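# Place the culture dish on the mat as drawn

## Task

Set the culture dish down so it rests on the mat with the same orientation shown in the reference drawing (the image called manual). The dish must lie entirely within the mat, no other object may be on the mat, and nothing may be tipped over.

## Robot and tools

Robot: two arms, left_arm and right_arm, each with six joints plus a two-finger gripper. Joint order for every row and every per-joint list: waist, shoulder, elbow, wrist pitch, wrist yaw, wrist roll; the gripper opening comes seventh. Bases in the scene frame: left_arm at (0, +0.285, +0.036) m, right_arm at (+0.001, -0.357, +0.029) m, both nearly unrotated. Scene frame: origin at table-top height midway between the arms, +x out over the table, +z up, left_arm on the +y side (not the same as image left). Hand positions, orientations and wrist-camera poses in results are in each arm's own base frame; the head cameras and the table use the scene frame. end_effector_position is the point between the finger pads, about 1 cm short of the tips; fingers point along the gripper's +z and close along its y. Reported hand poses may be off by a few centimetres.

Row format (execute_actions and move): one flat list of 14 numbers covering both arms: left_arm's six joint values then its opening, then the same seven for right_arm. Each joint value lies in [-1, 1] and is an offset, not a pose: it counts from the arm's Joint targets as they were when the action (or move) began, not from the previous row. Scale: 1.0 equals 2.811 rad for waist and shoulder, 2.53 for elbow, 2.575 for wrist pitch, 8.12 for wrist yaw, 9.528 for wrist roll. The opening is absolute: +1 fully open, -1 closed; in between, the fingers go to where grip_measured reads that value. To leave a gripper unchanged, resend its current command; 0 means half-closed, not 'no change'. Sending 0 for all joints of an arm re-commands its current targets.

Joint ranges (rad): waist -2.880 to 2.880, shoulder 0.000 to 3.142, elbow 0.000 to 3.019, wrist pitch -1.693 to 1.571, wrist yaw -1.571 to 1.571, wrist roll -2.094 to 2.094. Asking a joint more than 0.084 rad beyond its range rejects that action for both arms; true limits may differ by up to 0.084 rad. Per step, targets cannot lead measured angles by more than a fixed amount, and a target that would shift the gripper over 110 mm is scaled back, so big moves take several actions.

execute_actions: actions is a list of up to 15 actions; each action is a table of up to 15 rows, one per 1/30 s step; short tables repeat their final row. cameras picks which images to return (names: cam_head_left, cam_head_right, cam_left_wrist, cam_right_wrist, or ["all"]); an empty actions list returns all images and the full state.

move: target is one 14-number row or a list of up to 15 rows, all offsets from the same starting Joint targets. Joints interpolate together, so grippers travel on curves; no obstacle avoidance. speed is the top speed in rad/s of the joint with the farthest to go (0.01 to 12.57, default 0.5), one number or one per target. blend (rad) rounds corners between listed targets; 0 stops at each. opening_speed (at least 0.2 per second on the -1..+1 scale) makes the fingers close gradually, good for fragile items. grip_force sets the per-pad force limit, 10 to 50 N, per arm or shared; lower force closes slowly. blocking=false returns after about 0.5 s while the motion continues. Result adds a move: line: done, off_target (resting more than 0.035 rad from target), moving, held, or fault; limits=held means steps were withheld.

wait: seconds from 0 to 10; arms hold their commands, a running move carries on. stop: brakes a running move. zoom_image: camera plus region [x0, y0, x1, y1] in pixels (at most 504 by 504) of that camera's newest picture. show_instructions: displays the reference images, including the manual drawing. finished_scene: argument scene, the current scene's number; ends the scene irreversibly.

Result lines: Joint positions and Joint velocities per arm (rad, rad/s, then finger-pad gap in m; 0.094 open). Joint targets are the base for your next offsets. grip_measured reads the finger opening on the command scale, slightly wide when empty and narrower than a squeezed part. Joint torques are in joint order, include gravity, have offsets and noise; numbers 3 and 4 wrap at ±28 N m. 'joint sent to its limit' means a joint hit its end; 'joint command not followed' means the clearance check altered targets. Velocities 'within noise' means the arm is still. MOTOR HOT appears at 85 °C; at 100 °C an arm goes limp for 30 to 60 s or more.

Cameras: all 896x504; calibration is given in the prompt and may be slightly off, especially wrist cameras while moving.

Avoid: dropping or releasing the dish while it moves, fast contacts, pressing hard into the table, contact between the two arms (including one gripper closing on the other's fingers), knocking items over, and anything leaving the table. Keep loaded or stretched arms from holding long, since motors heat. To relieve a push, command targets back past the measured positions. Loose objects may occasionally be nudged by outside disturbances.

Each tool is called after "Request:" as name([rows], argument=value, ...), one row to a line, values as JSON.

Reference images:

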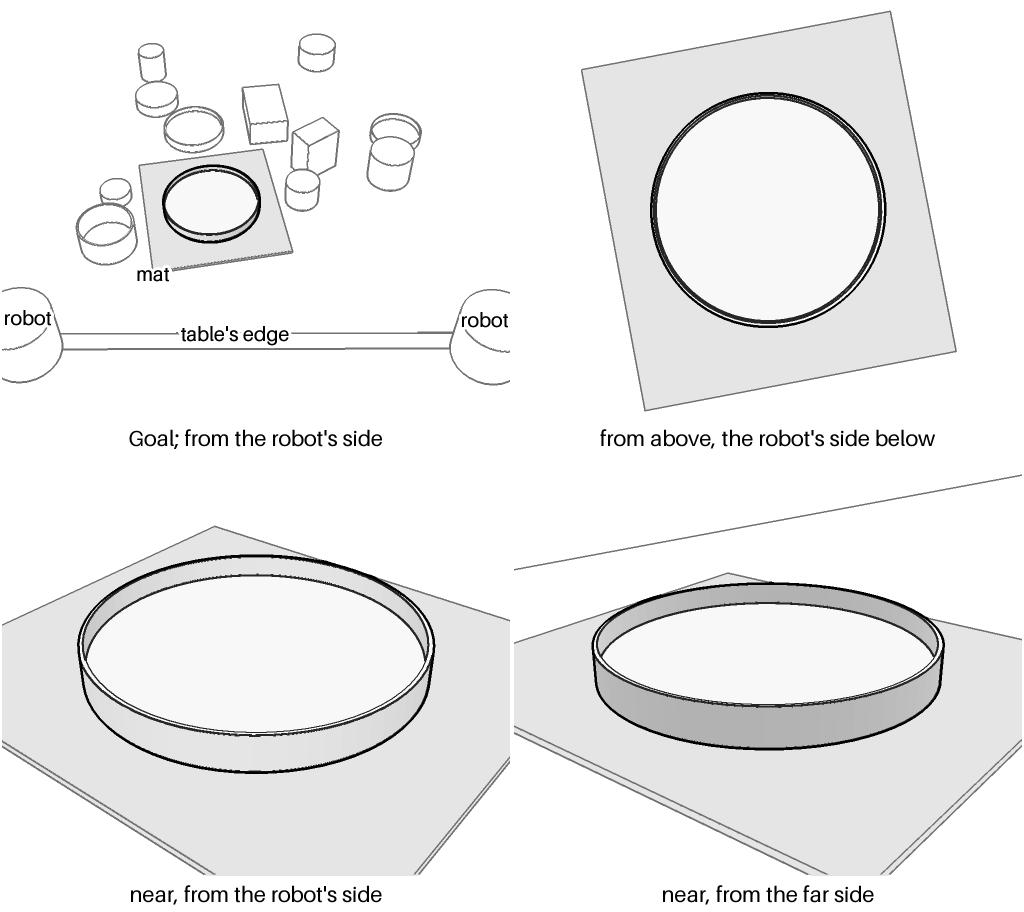

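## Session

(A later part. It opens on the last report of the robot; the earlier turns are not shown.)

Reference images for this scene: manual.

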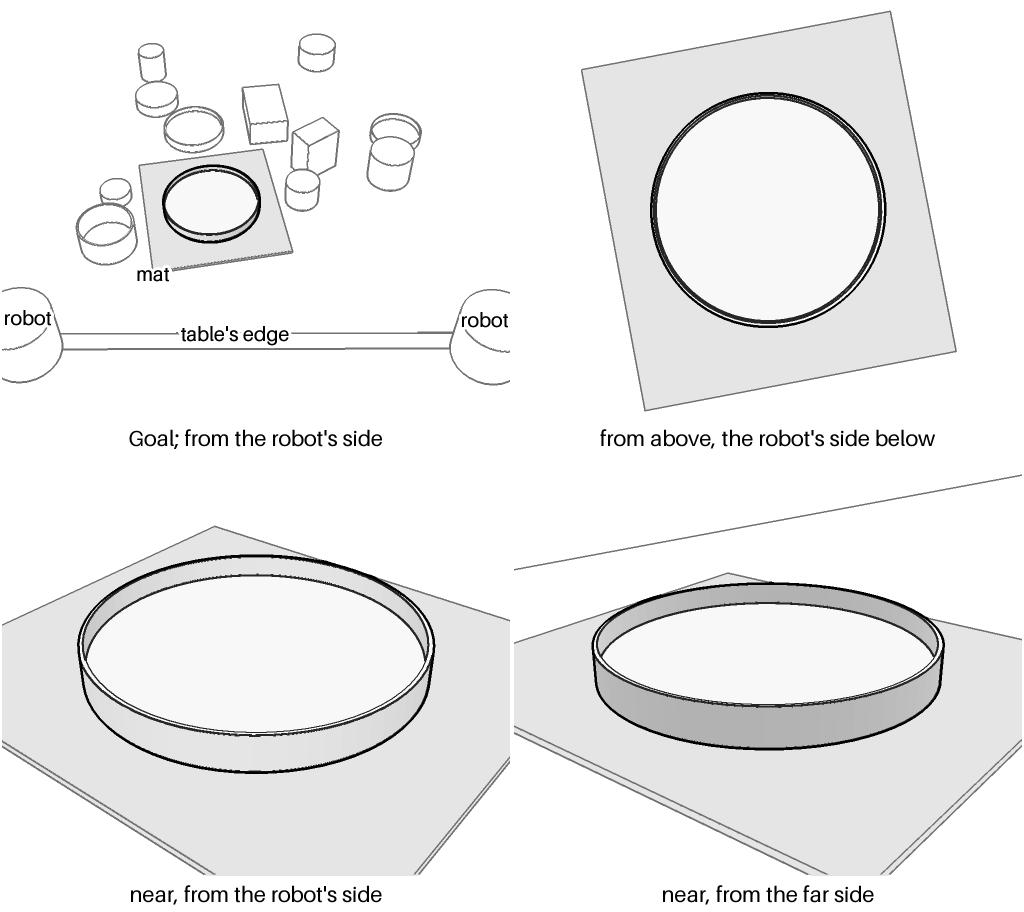

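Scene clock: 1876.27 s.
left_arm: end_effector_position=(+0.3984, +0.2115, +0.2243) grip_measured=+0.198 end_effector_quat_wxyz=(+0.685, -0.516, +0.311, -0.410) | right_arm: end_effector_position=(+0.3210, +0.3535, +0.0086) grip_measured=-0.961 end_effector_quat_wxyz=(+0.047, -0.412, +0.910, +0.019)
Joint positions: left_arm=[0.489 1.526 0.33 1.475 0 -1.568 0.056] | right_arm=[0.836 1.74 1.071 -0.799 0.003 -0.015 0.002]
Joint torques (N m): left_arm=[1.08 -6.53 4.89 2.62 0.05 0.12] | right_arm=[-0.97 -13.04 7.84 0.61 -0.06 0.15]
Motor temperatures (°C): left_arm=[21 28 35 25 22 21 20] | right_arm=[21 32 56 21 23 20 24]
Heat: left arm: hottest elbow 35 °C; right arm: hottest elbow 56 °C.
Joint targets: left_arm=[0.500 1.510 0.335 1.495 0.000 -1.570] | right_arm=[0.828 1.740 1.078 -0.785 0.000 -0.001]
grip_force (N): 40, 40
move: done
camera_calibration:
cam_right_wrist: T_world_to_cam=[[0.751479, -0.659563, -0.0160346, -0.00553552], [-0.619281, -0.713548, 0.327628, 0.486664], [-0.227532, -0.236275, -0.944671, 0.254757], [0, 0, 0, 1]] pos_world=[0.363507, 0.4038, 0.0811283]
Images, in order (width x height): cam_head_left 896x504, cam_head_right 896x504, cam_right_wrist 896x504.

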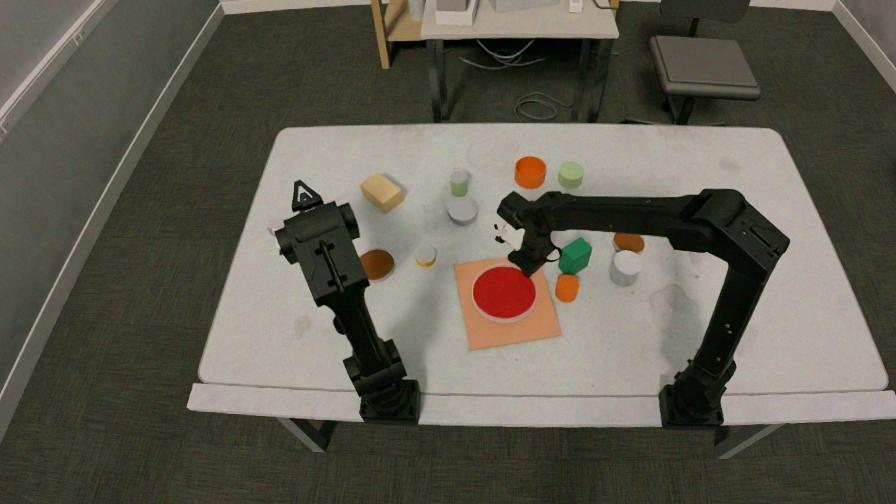

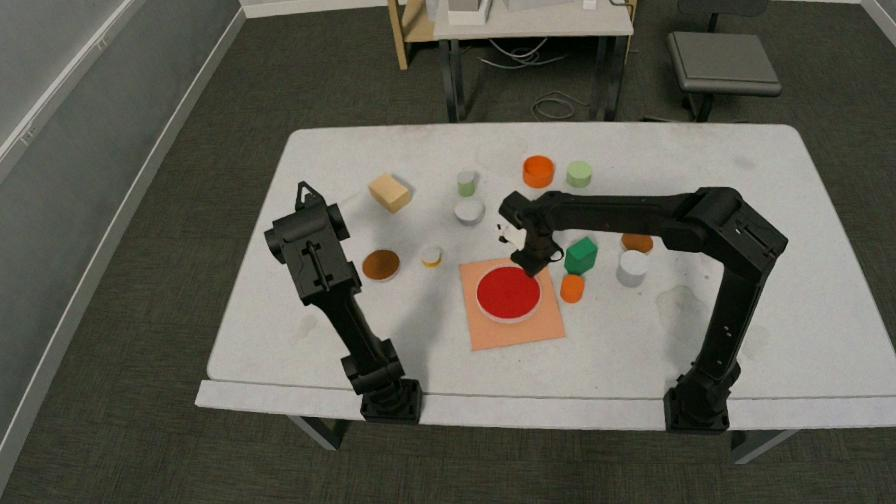

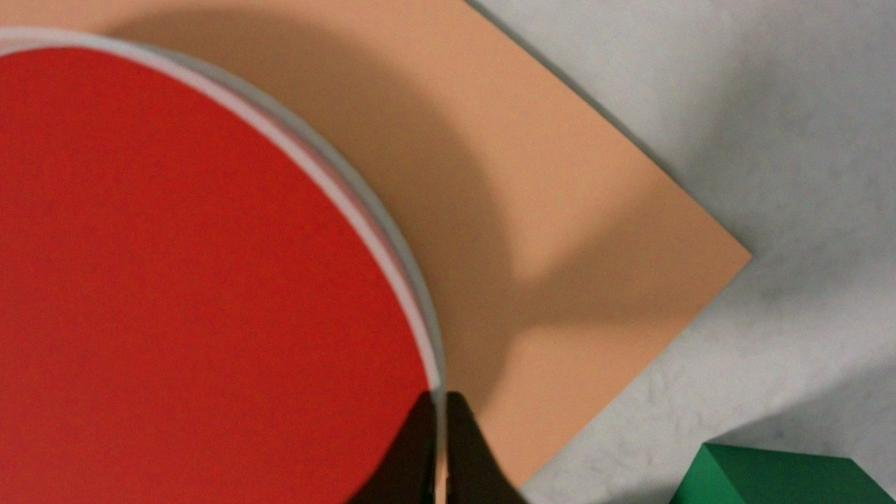

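Request:
move(target=[0,0,0,0,0,0,0.2, 0.0045,0.0048,-0.0105,0.0155,0,0,-1], speed=0.06, cameras=["cam_head_left","cam_right_wrist"])

Request:
zoom_image(camera="cam_head_left", region=[430, 220, 590, 370])

Scene clock: 1895.60 s.
left_arm: end_effector_position=(+0.3984, +0.2115, +0.2243) grip_measured=+0.198 end_effector_quat_wxyz=(+0.685, -0.516, +0.311, -0.410) | right_arm: end_effector_position=(+0.3192, +0.3515, -0.0013) grip_measured=-0.961 end_effector_quat_wxyz=(+0.051, -0.412, +0.910, +0.020)
Joint positions: left_arm=[0.489 1.526 0.33 1.475 0 -1.568 0.056] | right_arm=[0.836 1.748 1.048 -0.76 0.003 -0.015 0.002]
Joint torques (N m): left_arm=[1.08 -6.48 4.9 2.62 0.06 0.12] | right_arm=[0.09 -12.4 7.35 0.49 -0.06 0.15]
Heat: left arm: hottest elbow 35 °C; right arm: hottest elbow 53 °C.
Joint targets: left_arm=[0.500 1.510 0.335 1.495 0.000 -1.570] | right_arm=[0.840 1.754 1.051 -0.745 0.000 -0.001]
grip_force (N): 40, 40
move: done
camera_calibration:
cam_right_wrist: T_world_to_cam=[[0.751566, -0.659465, -0.0159368, -0.00575059], [-0.621095, -0.715564, 0.319701, 0.488491], [-0.222236, -0.230379, -0.947384, 0.240658], [0, 0, 0, 1]] pos_world=[0.361204, 0.401197, 0.0717322]
Images, in order (width x height): cam_head_left 896x504, cam_right_wrist 896x504.

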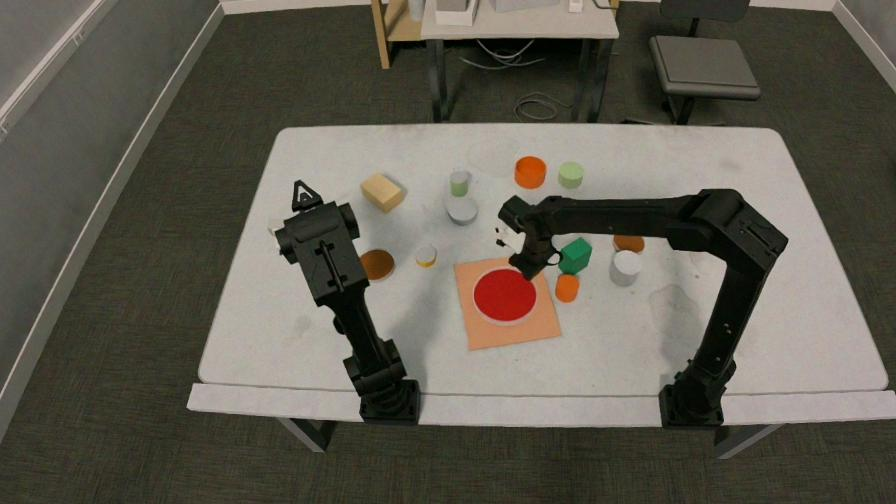

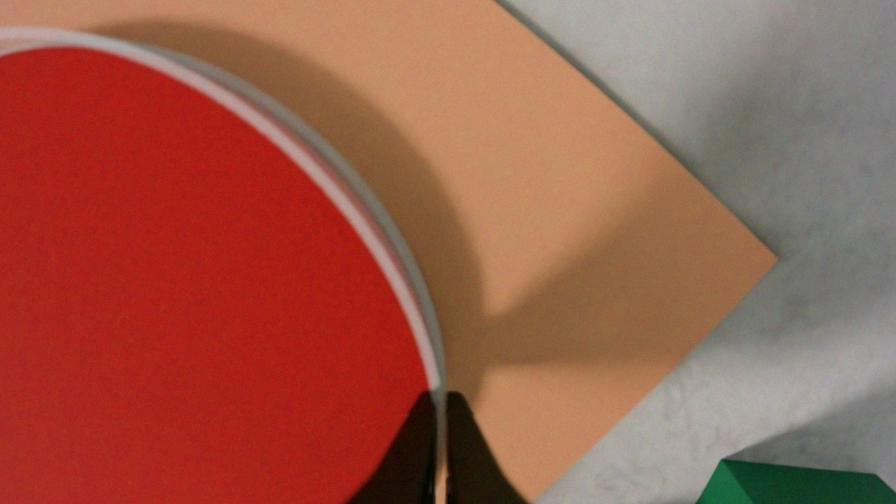

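Scaled by 3.150 from the camera's 896x504 image, which has a finer 1280x720 frame.

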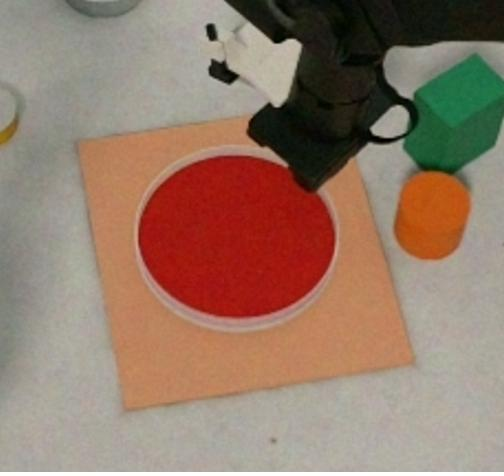

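Request:
move(target=[0,0,0,0,0,0,0.2, 0,0.0045,-0.0015,0.0055,0,0,-1], speed=0.05, cameras=["cam_right_wrist"])

Request:
move(target=[0,0,0,0,0,0,0.2, 0,0.004,-0.001,0.005,0,0,-1], speed=0.05, cameras=["cam_right_wrist"])

Scene clock: 1903.00 s.
left_arm: end_effector_position=(+0.3984, +0.2115, +0.2243) grip_measured=+0.198 end_effector_quat_wxyz=(+0.685, -0.516, +0.311, -0.410) | right_arm: end_effector_position=(+0.3204, +0.3528, -0.0066) grip_measured=-0.961 end_effector_quat_wxyz=(+0.052, -0.412, +0.910, +0.021)
Joint positions: left_arm=[0.489 1.526 0.33 1.475 0 -1.568 0.056] | right_arm=[0.836 1.76 1.048 -0.746 0.003 -0.015 0.002]
Joint torques (N m): left_arm=[1.03 -6.48 4.9 2.62 0.06 0.12] | right_arm=[0.03 -12.51 7.02 0.72 -0.06 0.16]
Heat: left arm: hottest elbow 35 °C; right arm: hottest elbow 52 °C.
Joint targets: left_arm=[0.500 1.510 0.335 1.495 0.000 -1.570] | right_arm=[0.840 1.766 1.047 -0.731 0.000 -0.001]
grip_force (N): 40, 40
move: done
camera_calibration:
cam_right_wrist: T_world_to_cam=[[0.751572, -0.65946, -0.0159034, -0.00580903], [-0.621446, -0.715922, 0.318215, 0.492136], [-0.221236, -0.229278, -0.947885, 0.235504], [0, 0, 0, 1]] pos_world=[0.362304, 0.402496, 0.0665329]
Images, in order (width x height): cam_right_wrist 896x504.

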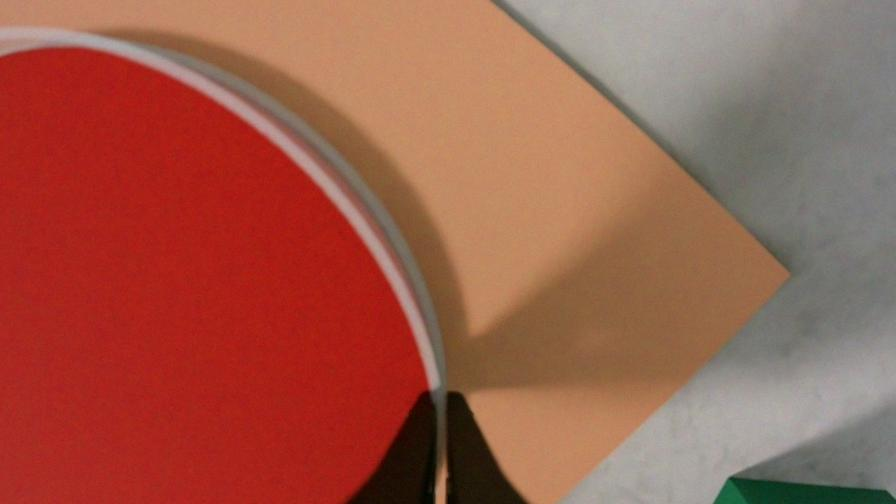

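Scene clock: 1903.77 s.
left_arm: end_effector_position=(+0.3984, +0.2115, +0.2243) grip_measured=+0.198 end_effector_quat_wxyz=(+0.685, -0.516, +0.311, -0.410) | right_arm: end_effector_position=(+0.3210, +0.3534, -0.0094) grip_measured=-0.961 end_effector_quat_wxyz=(+0.054, -0.412, +0.909, +0.022)
Joint positions: left_arm=[0.489 1.526 0.33 1.475 0 -1.568 0.056] | right_arm=[0.836 1.765 1.044 -0.733 0.003 -0.015 0.002]
Joint torques (N m): left_arm=[1.03 -6.48 4.9 2.62 0.06 0.12] | right_arm=[0.09 -11.93 7.05 0.62 -0.06 0.15]
Heat: left arm: hottest elbow 35 °C; right arm: hottest elbow 52 °C.
Joint targets: left_arm=[0.500 1.510 0.335 1.495 0.000 -1.570] | right_arm=[0.840 1.777 1.045 -0.718 0.000 -0.001]
grip_force (N): 40, 40
move: done
camera_calibration:
cam_right_wrist: T_world_to_cam=[[0.751623, -0.659404, -0.0157998, -0.00593303], [-0.622509, -0.717079, 0.313497, 0.494617], [-0.218051, -0.225796, -0.949458, 0.230858], [0, 0, 0, 1]] pos_world=[0.362702, 0.402894, 0.0640351]
Images, in order (width x height): cam_right_wrist 896x504.

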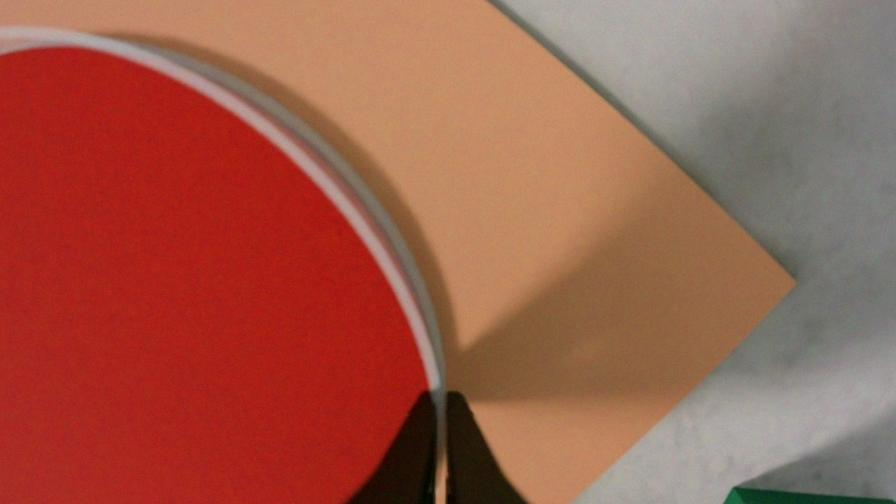

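Request:
move(target=[0,0,0,0,0,0,0.2, 0,0.004,-0.001,0.005,0,0,-1], speed=0.05, cameras=["cam_right_wrist"])

Request:
move(target=[0,0,0,0,0,0,0.2, 0,0.003,-0.001,0.004,0,0,-1], speed=0.05, cameras=["cam_right_wrist"])

Scene clock: 1911.13 s.
left_arm: end_effector_position=(+0.3984, +0.2115, +0.2243) grip_measured=+0.198 end_effector_quat_wxyz=(+0.685, -0.516, +0.311, -0.410) | right_arm: end_effector_position=(+0.3220, +0.3546, -0.0101) grip_measured=-0.961 end_effector_quat_wxyz=(+0.057, -0.412, +0.909, +0.023)
Joint positions: left_arm=[0.489 1.526 0.33 1.475 0 -1.568 0.056] | right_arm=[0.836 1.767 1.044 -0.725 0.003 -0.015 0.002]
Joint torques (N m): left_arm=[1.03 -6.48 4.9 2.62 0.06 0.12] | right_arm=[0.09 -11.4 6.87 0.91 -0.06 0.15]
Heat: left arm: hottest elbow 35 °C; right arm: hottest elbow 52 °C.
Joint targets: left_arm=[0.500 1.510 0.335 1.495 0.000 -1.570] | right_arm=[0.840 1.789 1.042 -0.705 0.000 -0.001]
grip_force (N): 40, 40
move: done
camera_calibration:
cam_right_wrist: T_world_to_cam=[[0.751715, -0.6593, -0.0157442, -0.00609078], [-0.623649, -0.718424, 0.308105, 0.49708], [-0.214445, -0.221788, -0.951222, 0.228114], [0, 0, 0, 1]] pos_world=[0.3635, 0.403692, 0.0637377]
Images, in order (width x height): cam_right_wrist 896x504.

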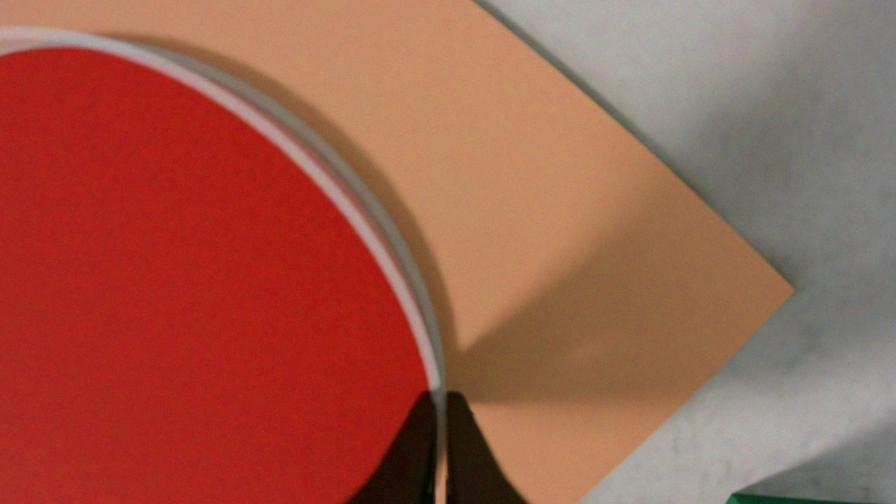

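Scene clock: 1911.83 s.
left_arm: end_effector_position=(+0.3984, +0.2115, +0.2243) grip_measured=+0.198 end_effector_quat_wxyz=(+0.685, -0.516, +0.311, -0.410) | right_arm: end_effector_position=(+0.3229, +0.3556, -0.0102) grip_measured=-0.961 end_effector_quat_wxyz=(+0.059, -0.412, +0.909, +0.024)
Joint positions: left_arm=[0.489 1.526 0.33 1.475 0 -1.568 0.056] | right_arm=[0.836 1.768 1.044 -0.72 0.003 -0.015 0.002]
Joint torques (N m): left_arm=[1.03 -6.53 4.9 2.62 0.06 0.12] | right_arm=[0.09 -10.81 6.69 0.95 -0.06 0.15]
Heat: left arm: hottest elbow 35 °C; right arm: hottest elbow 52 °C.
Joint targets: left_arm=[0.500 1.510 0.335 1.495 0.000 -1.570] | right_arm=[0.840 1.797 1.040 -0.695 0.000 -0.001]
grip_force (N): 40, 40
move: done
camera_calibration:
cam_right_wrist: T_world_to_cam=[[0.751724, -0.659293, -0.01562, -0.00609082], [-0.624728, -0.719501, 0.30337, 0.499024], [-0.211249, -0.218292, -0.952745, 0.226109], [0, 0, 0, 1]] pos_world=[0.364098, 0.40439, 0.0639399]
Images, in order (width x height): cam_right_wrist 896x504.

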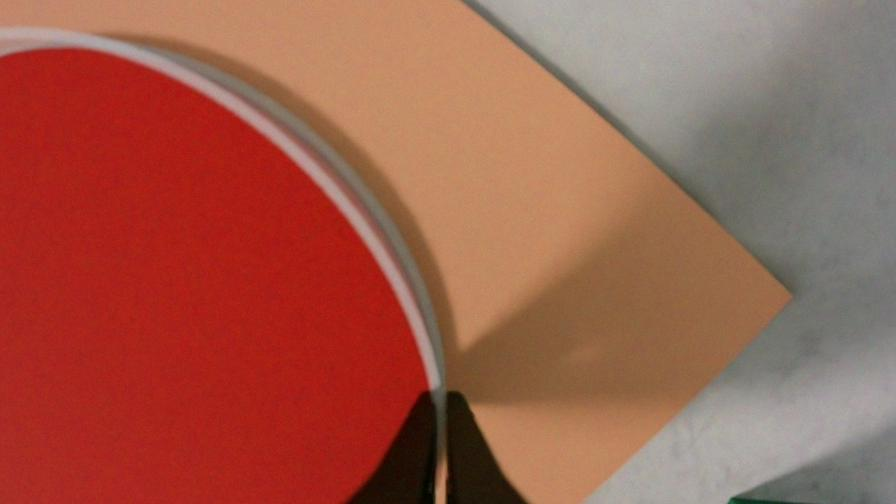

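Request:
move([
  [0,0,0,0,0,0,0.2, 0,-0.006,0.001,-0.008,0,0,-0.6],
  [0,0,0,0,0,0,0.2, 0,-0.05,0.045,-0.095,0,0,-0.6],
  [0,0,0,0,0,0,0.2, -0.15,-0.05,0.045,-0.095,0,0,-0.6],
], speed=[0.1,0.3,0.8], opening_speed=0.5, cameras=["cam_head_left","cam_head_right"])

Request:
zoom_image(camera="cam_head_left", region=[430, 220, 590, 370])

Scene clock: 1926.33 s.
left_arm: end_effector_position=(+0.3984, +0.2115, +0.2243) grip_measured=+0.198 end_effector_quat_wxyz=(+0.685, -0.516, +0.311, -0.410) | right_arm: end_effector_position=(+0.4322, +0.1878, +0.0539) grip_measured=-0.602 end_effector_quat_wxyz=(+0.044, -0.210, +0.977, +0.008)
Joint positions: left_arm=[0.489 1.526 0.33 1.475 0 -1.568 0.056] | right_arm=[0.411 1.663 1.11 -0.93 0.001 -0.013 0.019]
Joint torques (N m): left_arm=[1.08 -6.48 4.9 2.62 0.06 0.12] | right_arm=[0.21 -12.75 11.06 -0.29 0.02 0.14]
Motor temperatures (°C): left_arm=[21 28 35 25 22 21 20] | right_arm=[21 32 51 21 22 20 24]
Heat: left arm: hottest elbow 35 °C; right arm: hottest elbow 51 °C.
Joint targets: left_arm=[0.500 1.510 0.335 1.495 0.000 -1.570] | right_arm=[0.418 1.657 1.154 -0.940 0.001 -0.001]
grip_force (N): 40, 40
move: off_target (right_arm); right_arm: the elbow is farthest, 0.044 rad from its target
Images, in order (width x height): cam_head_left 896x504, cam_head_right 896x504.

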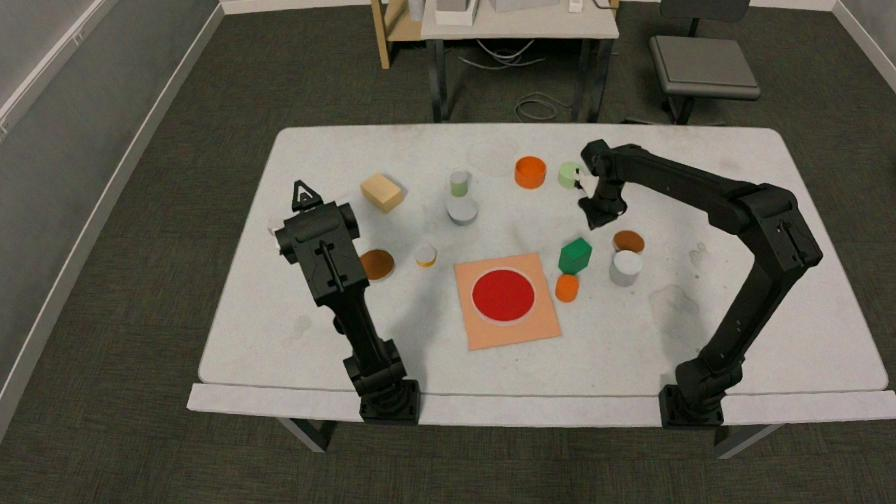

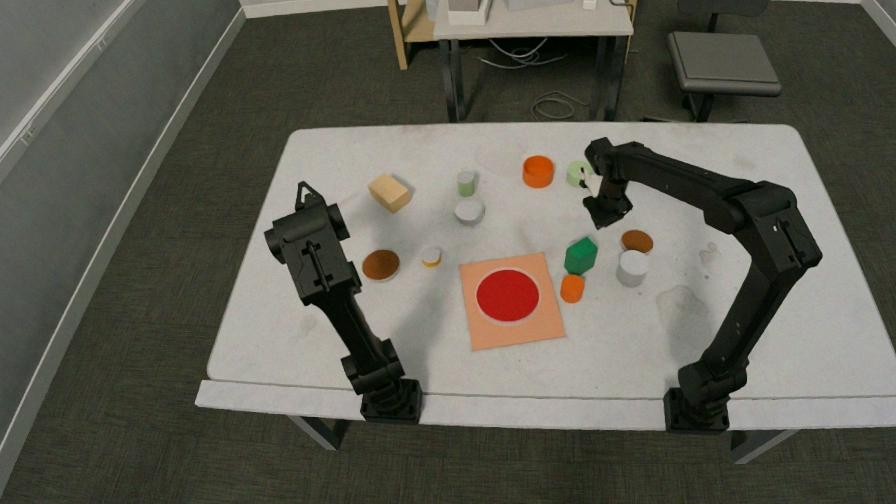

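Scaled by 3.150 from the camera's 896x504 image, which has a finer 1280x720 frame.

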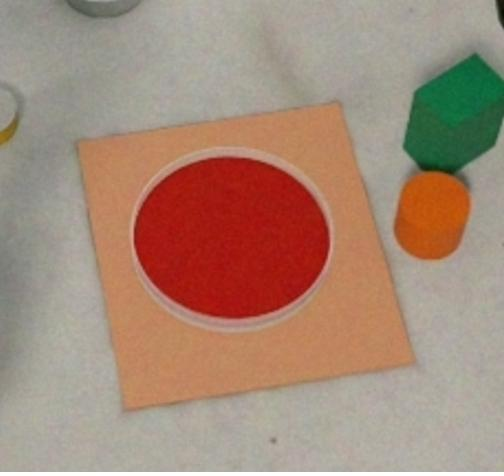

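Request:
finished_scene(scene=1)

The scene is finished: the task was done.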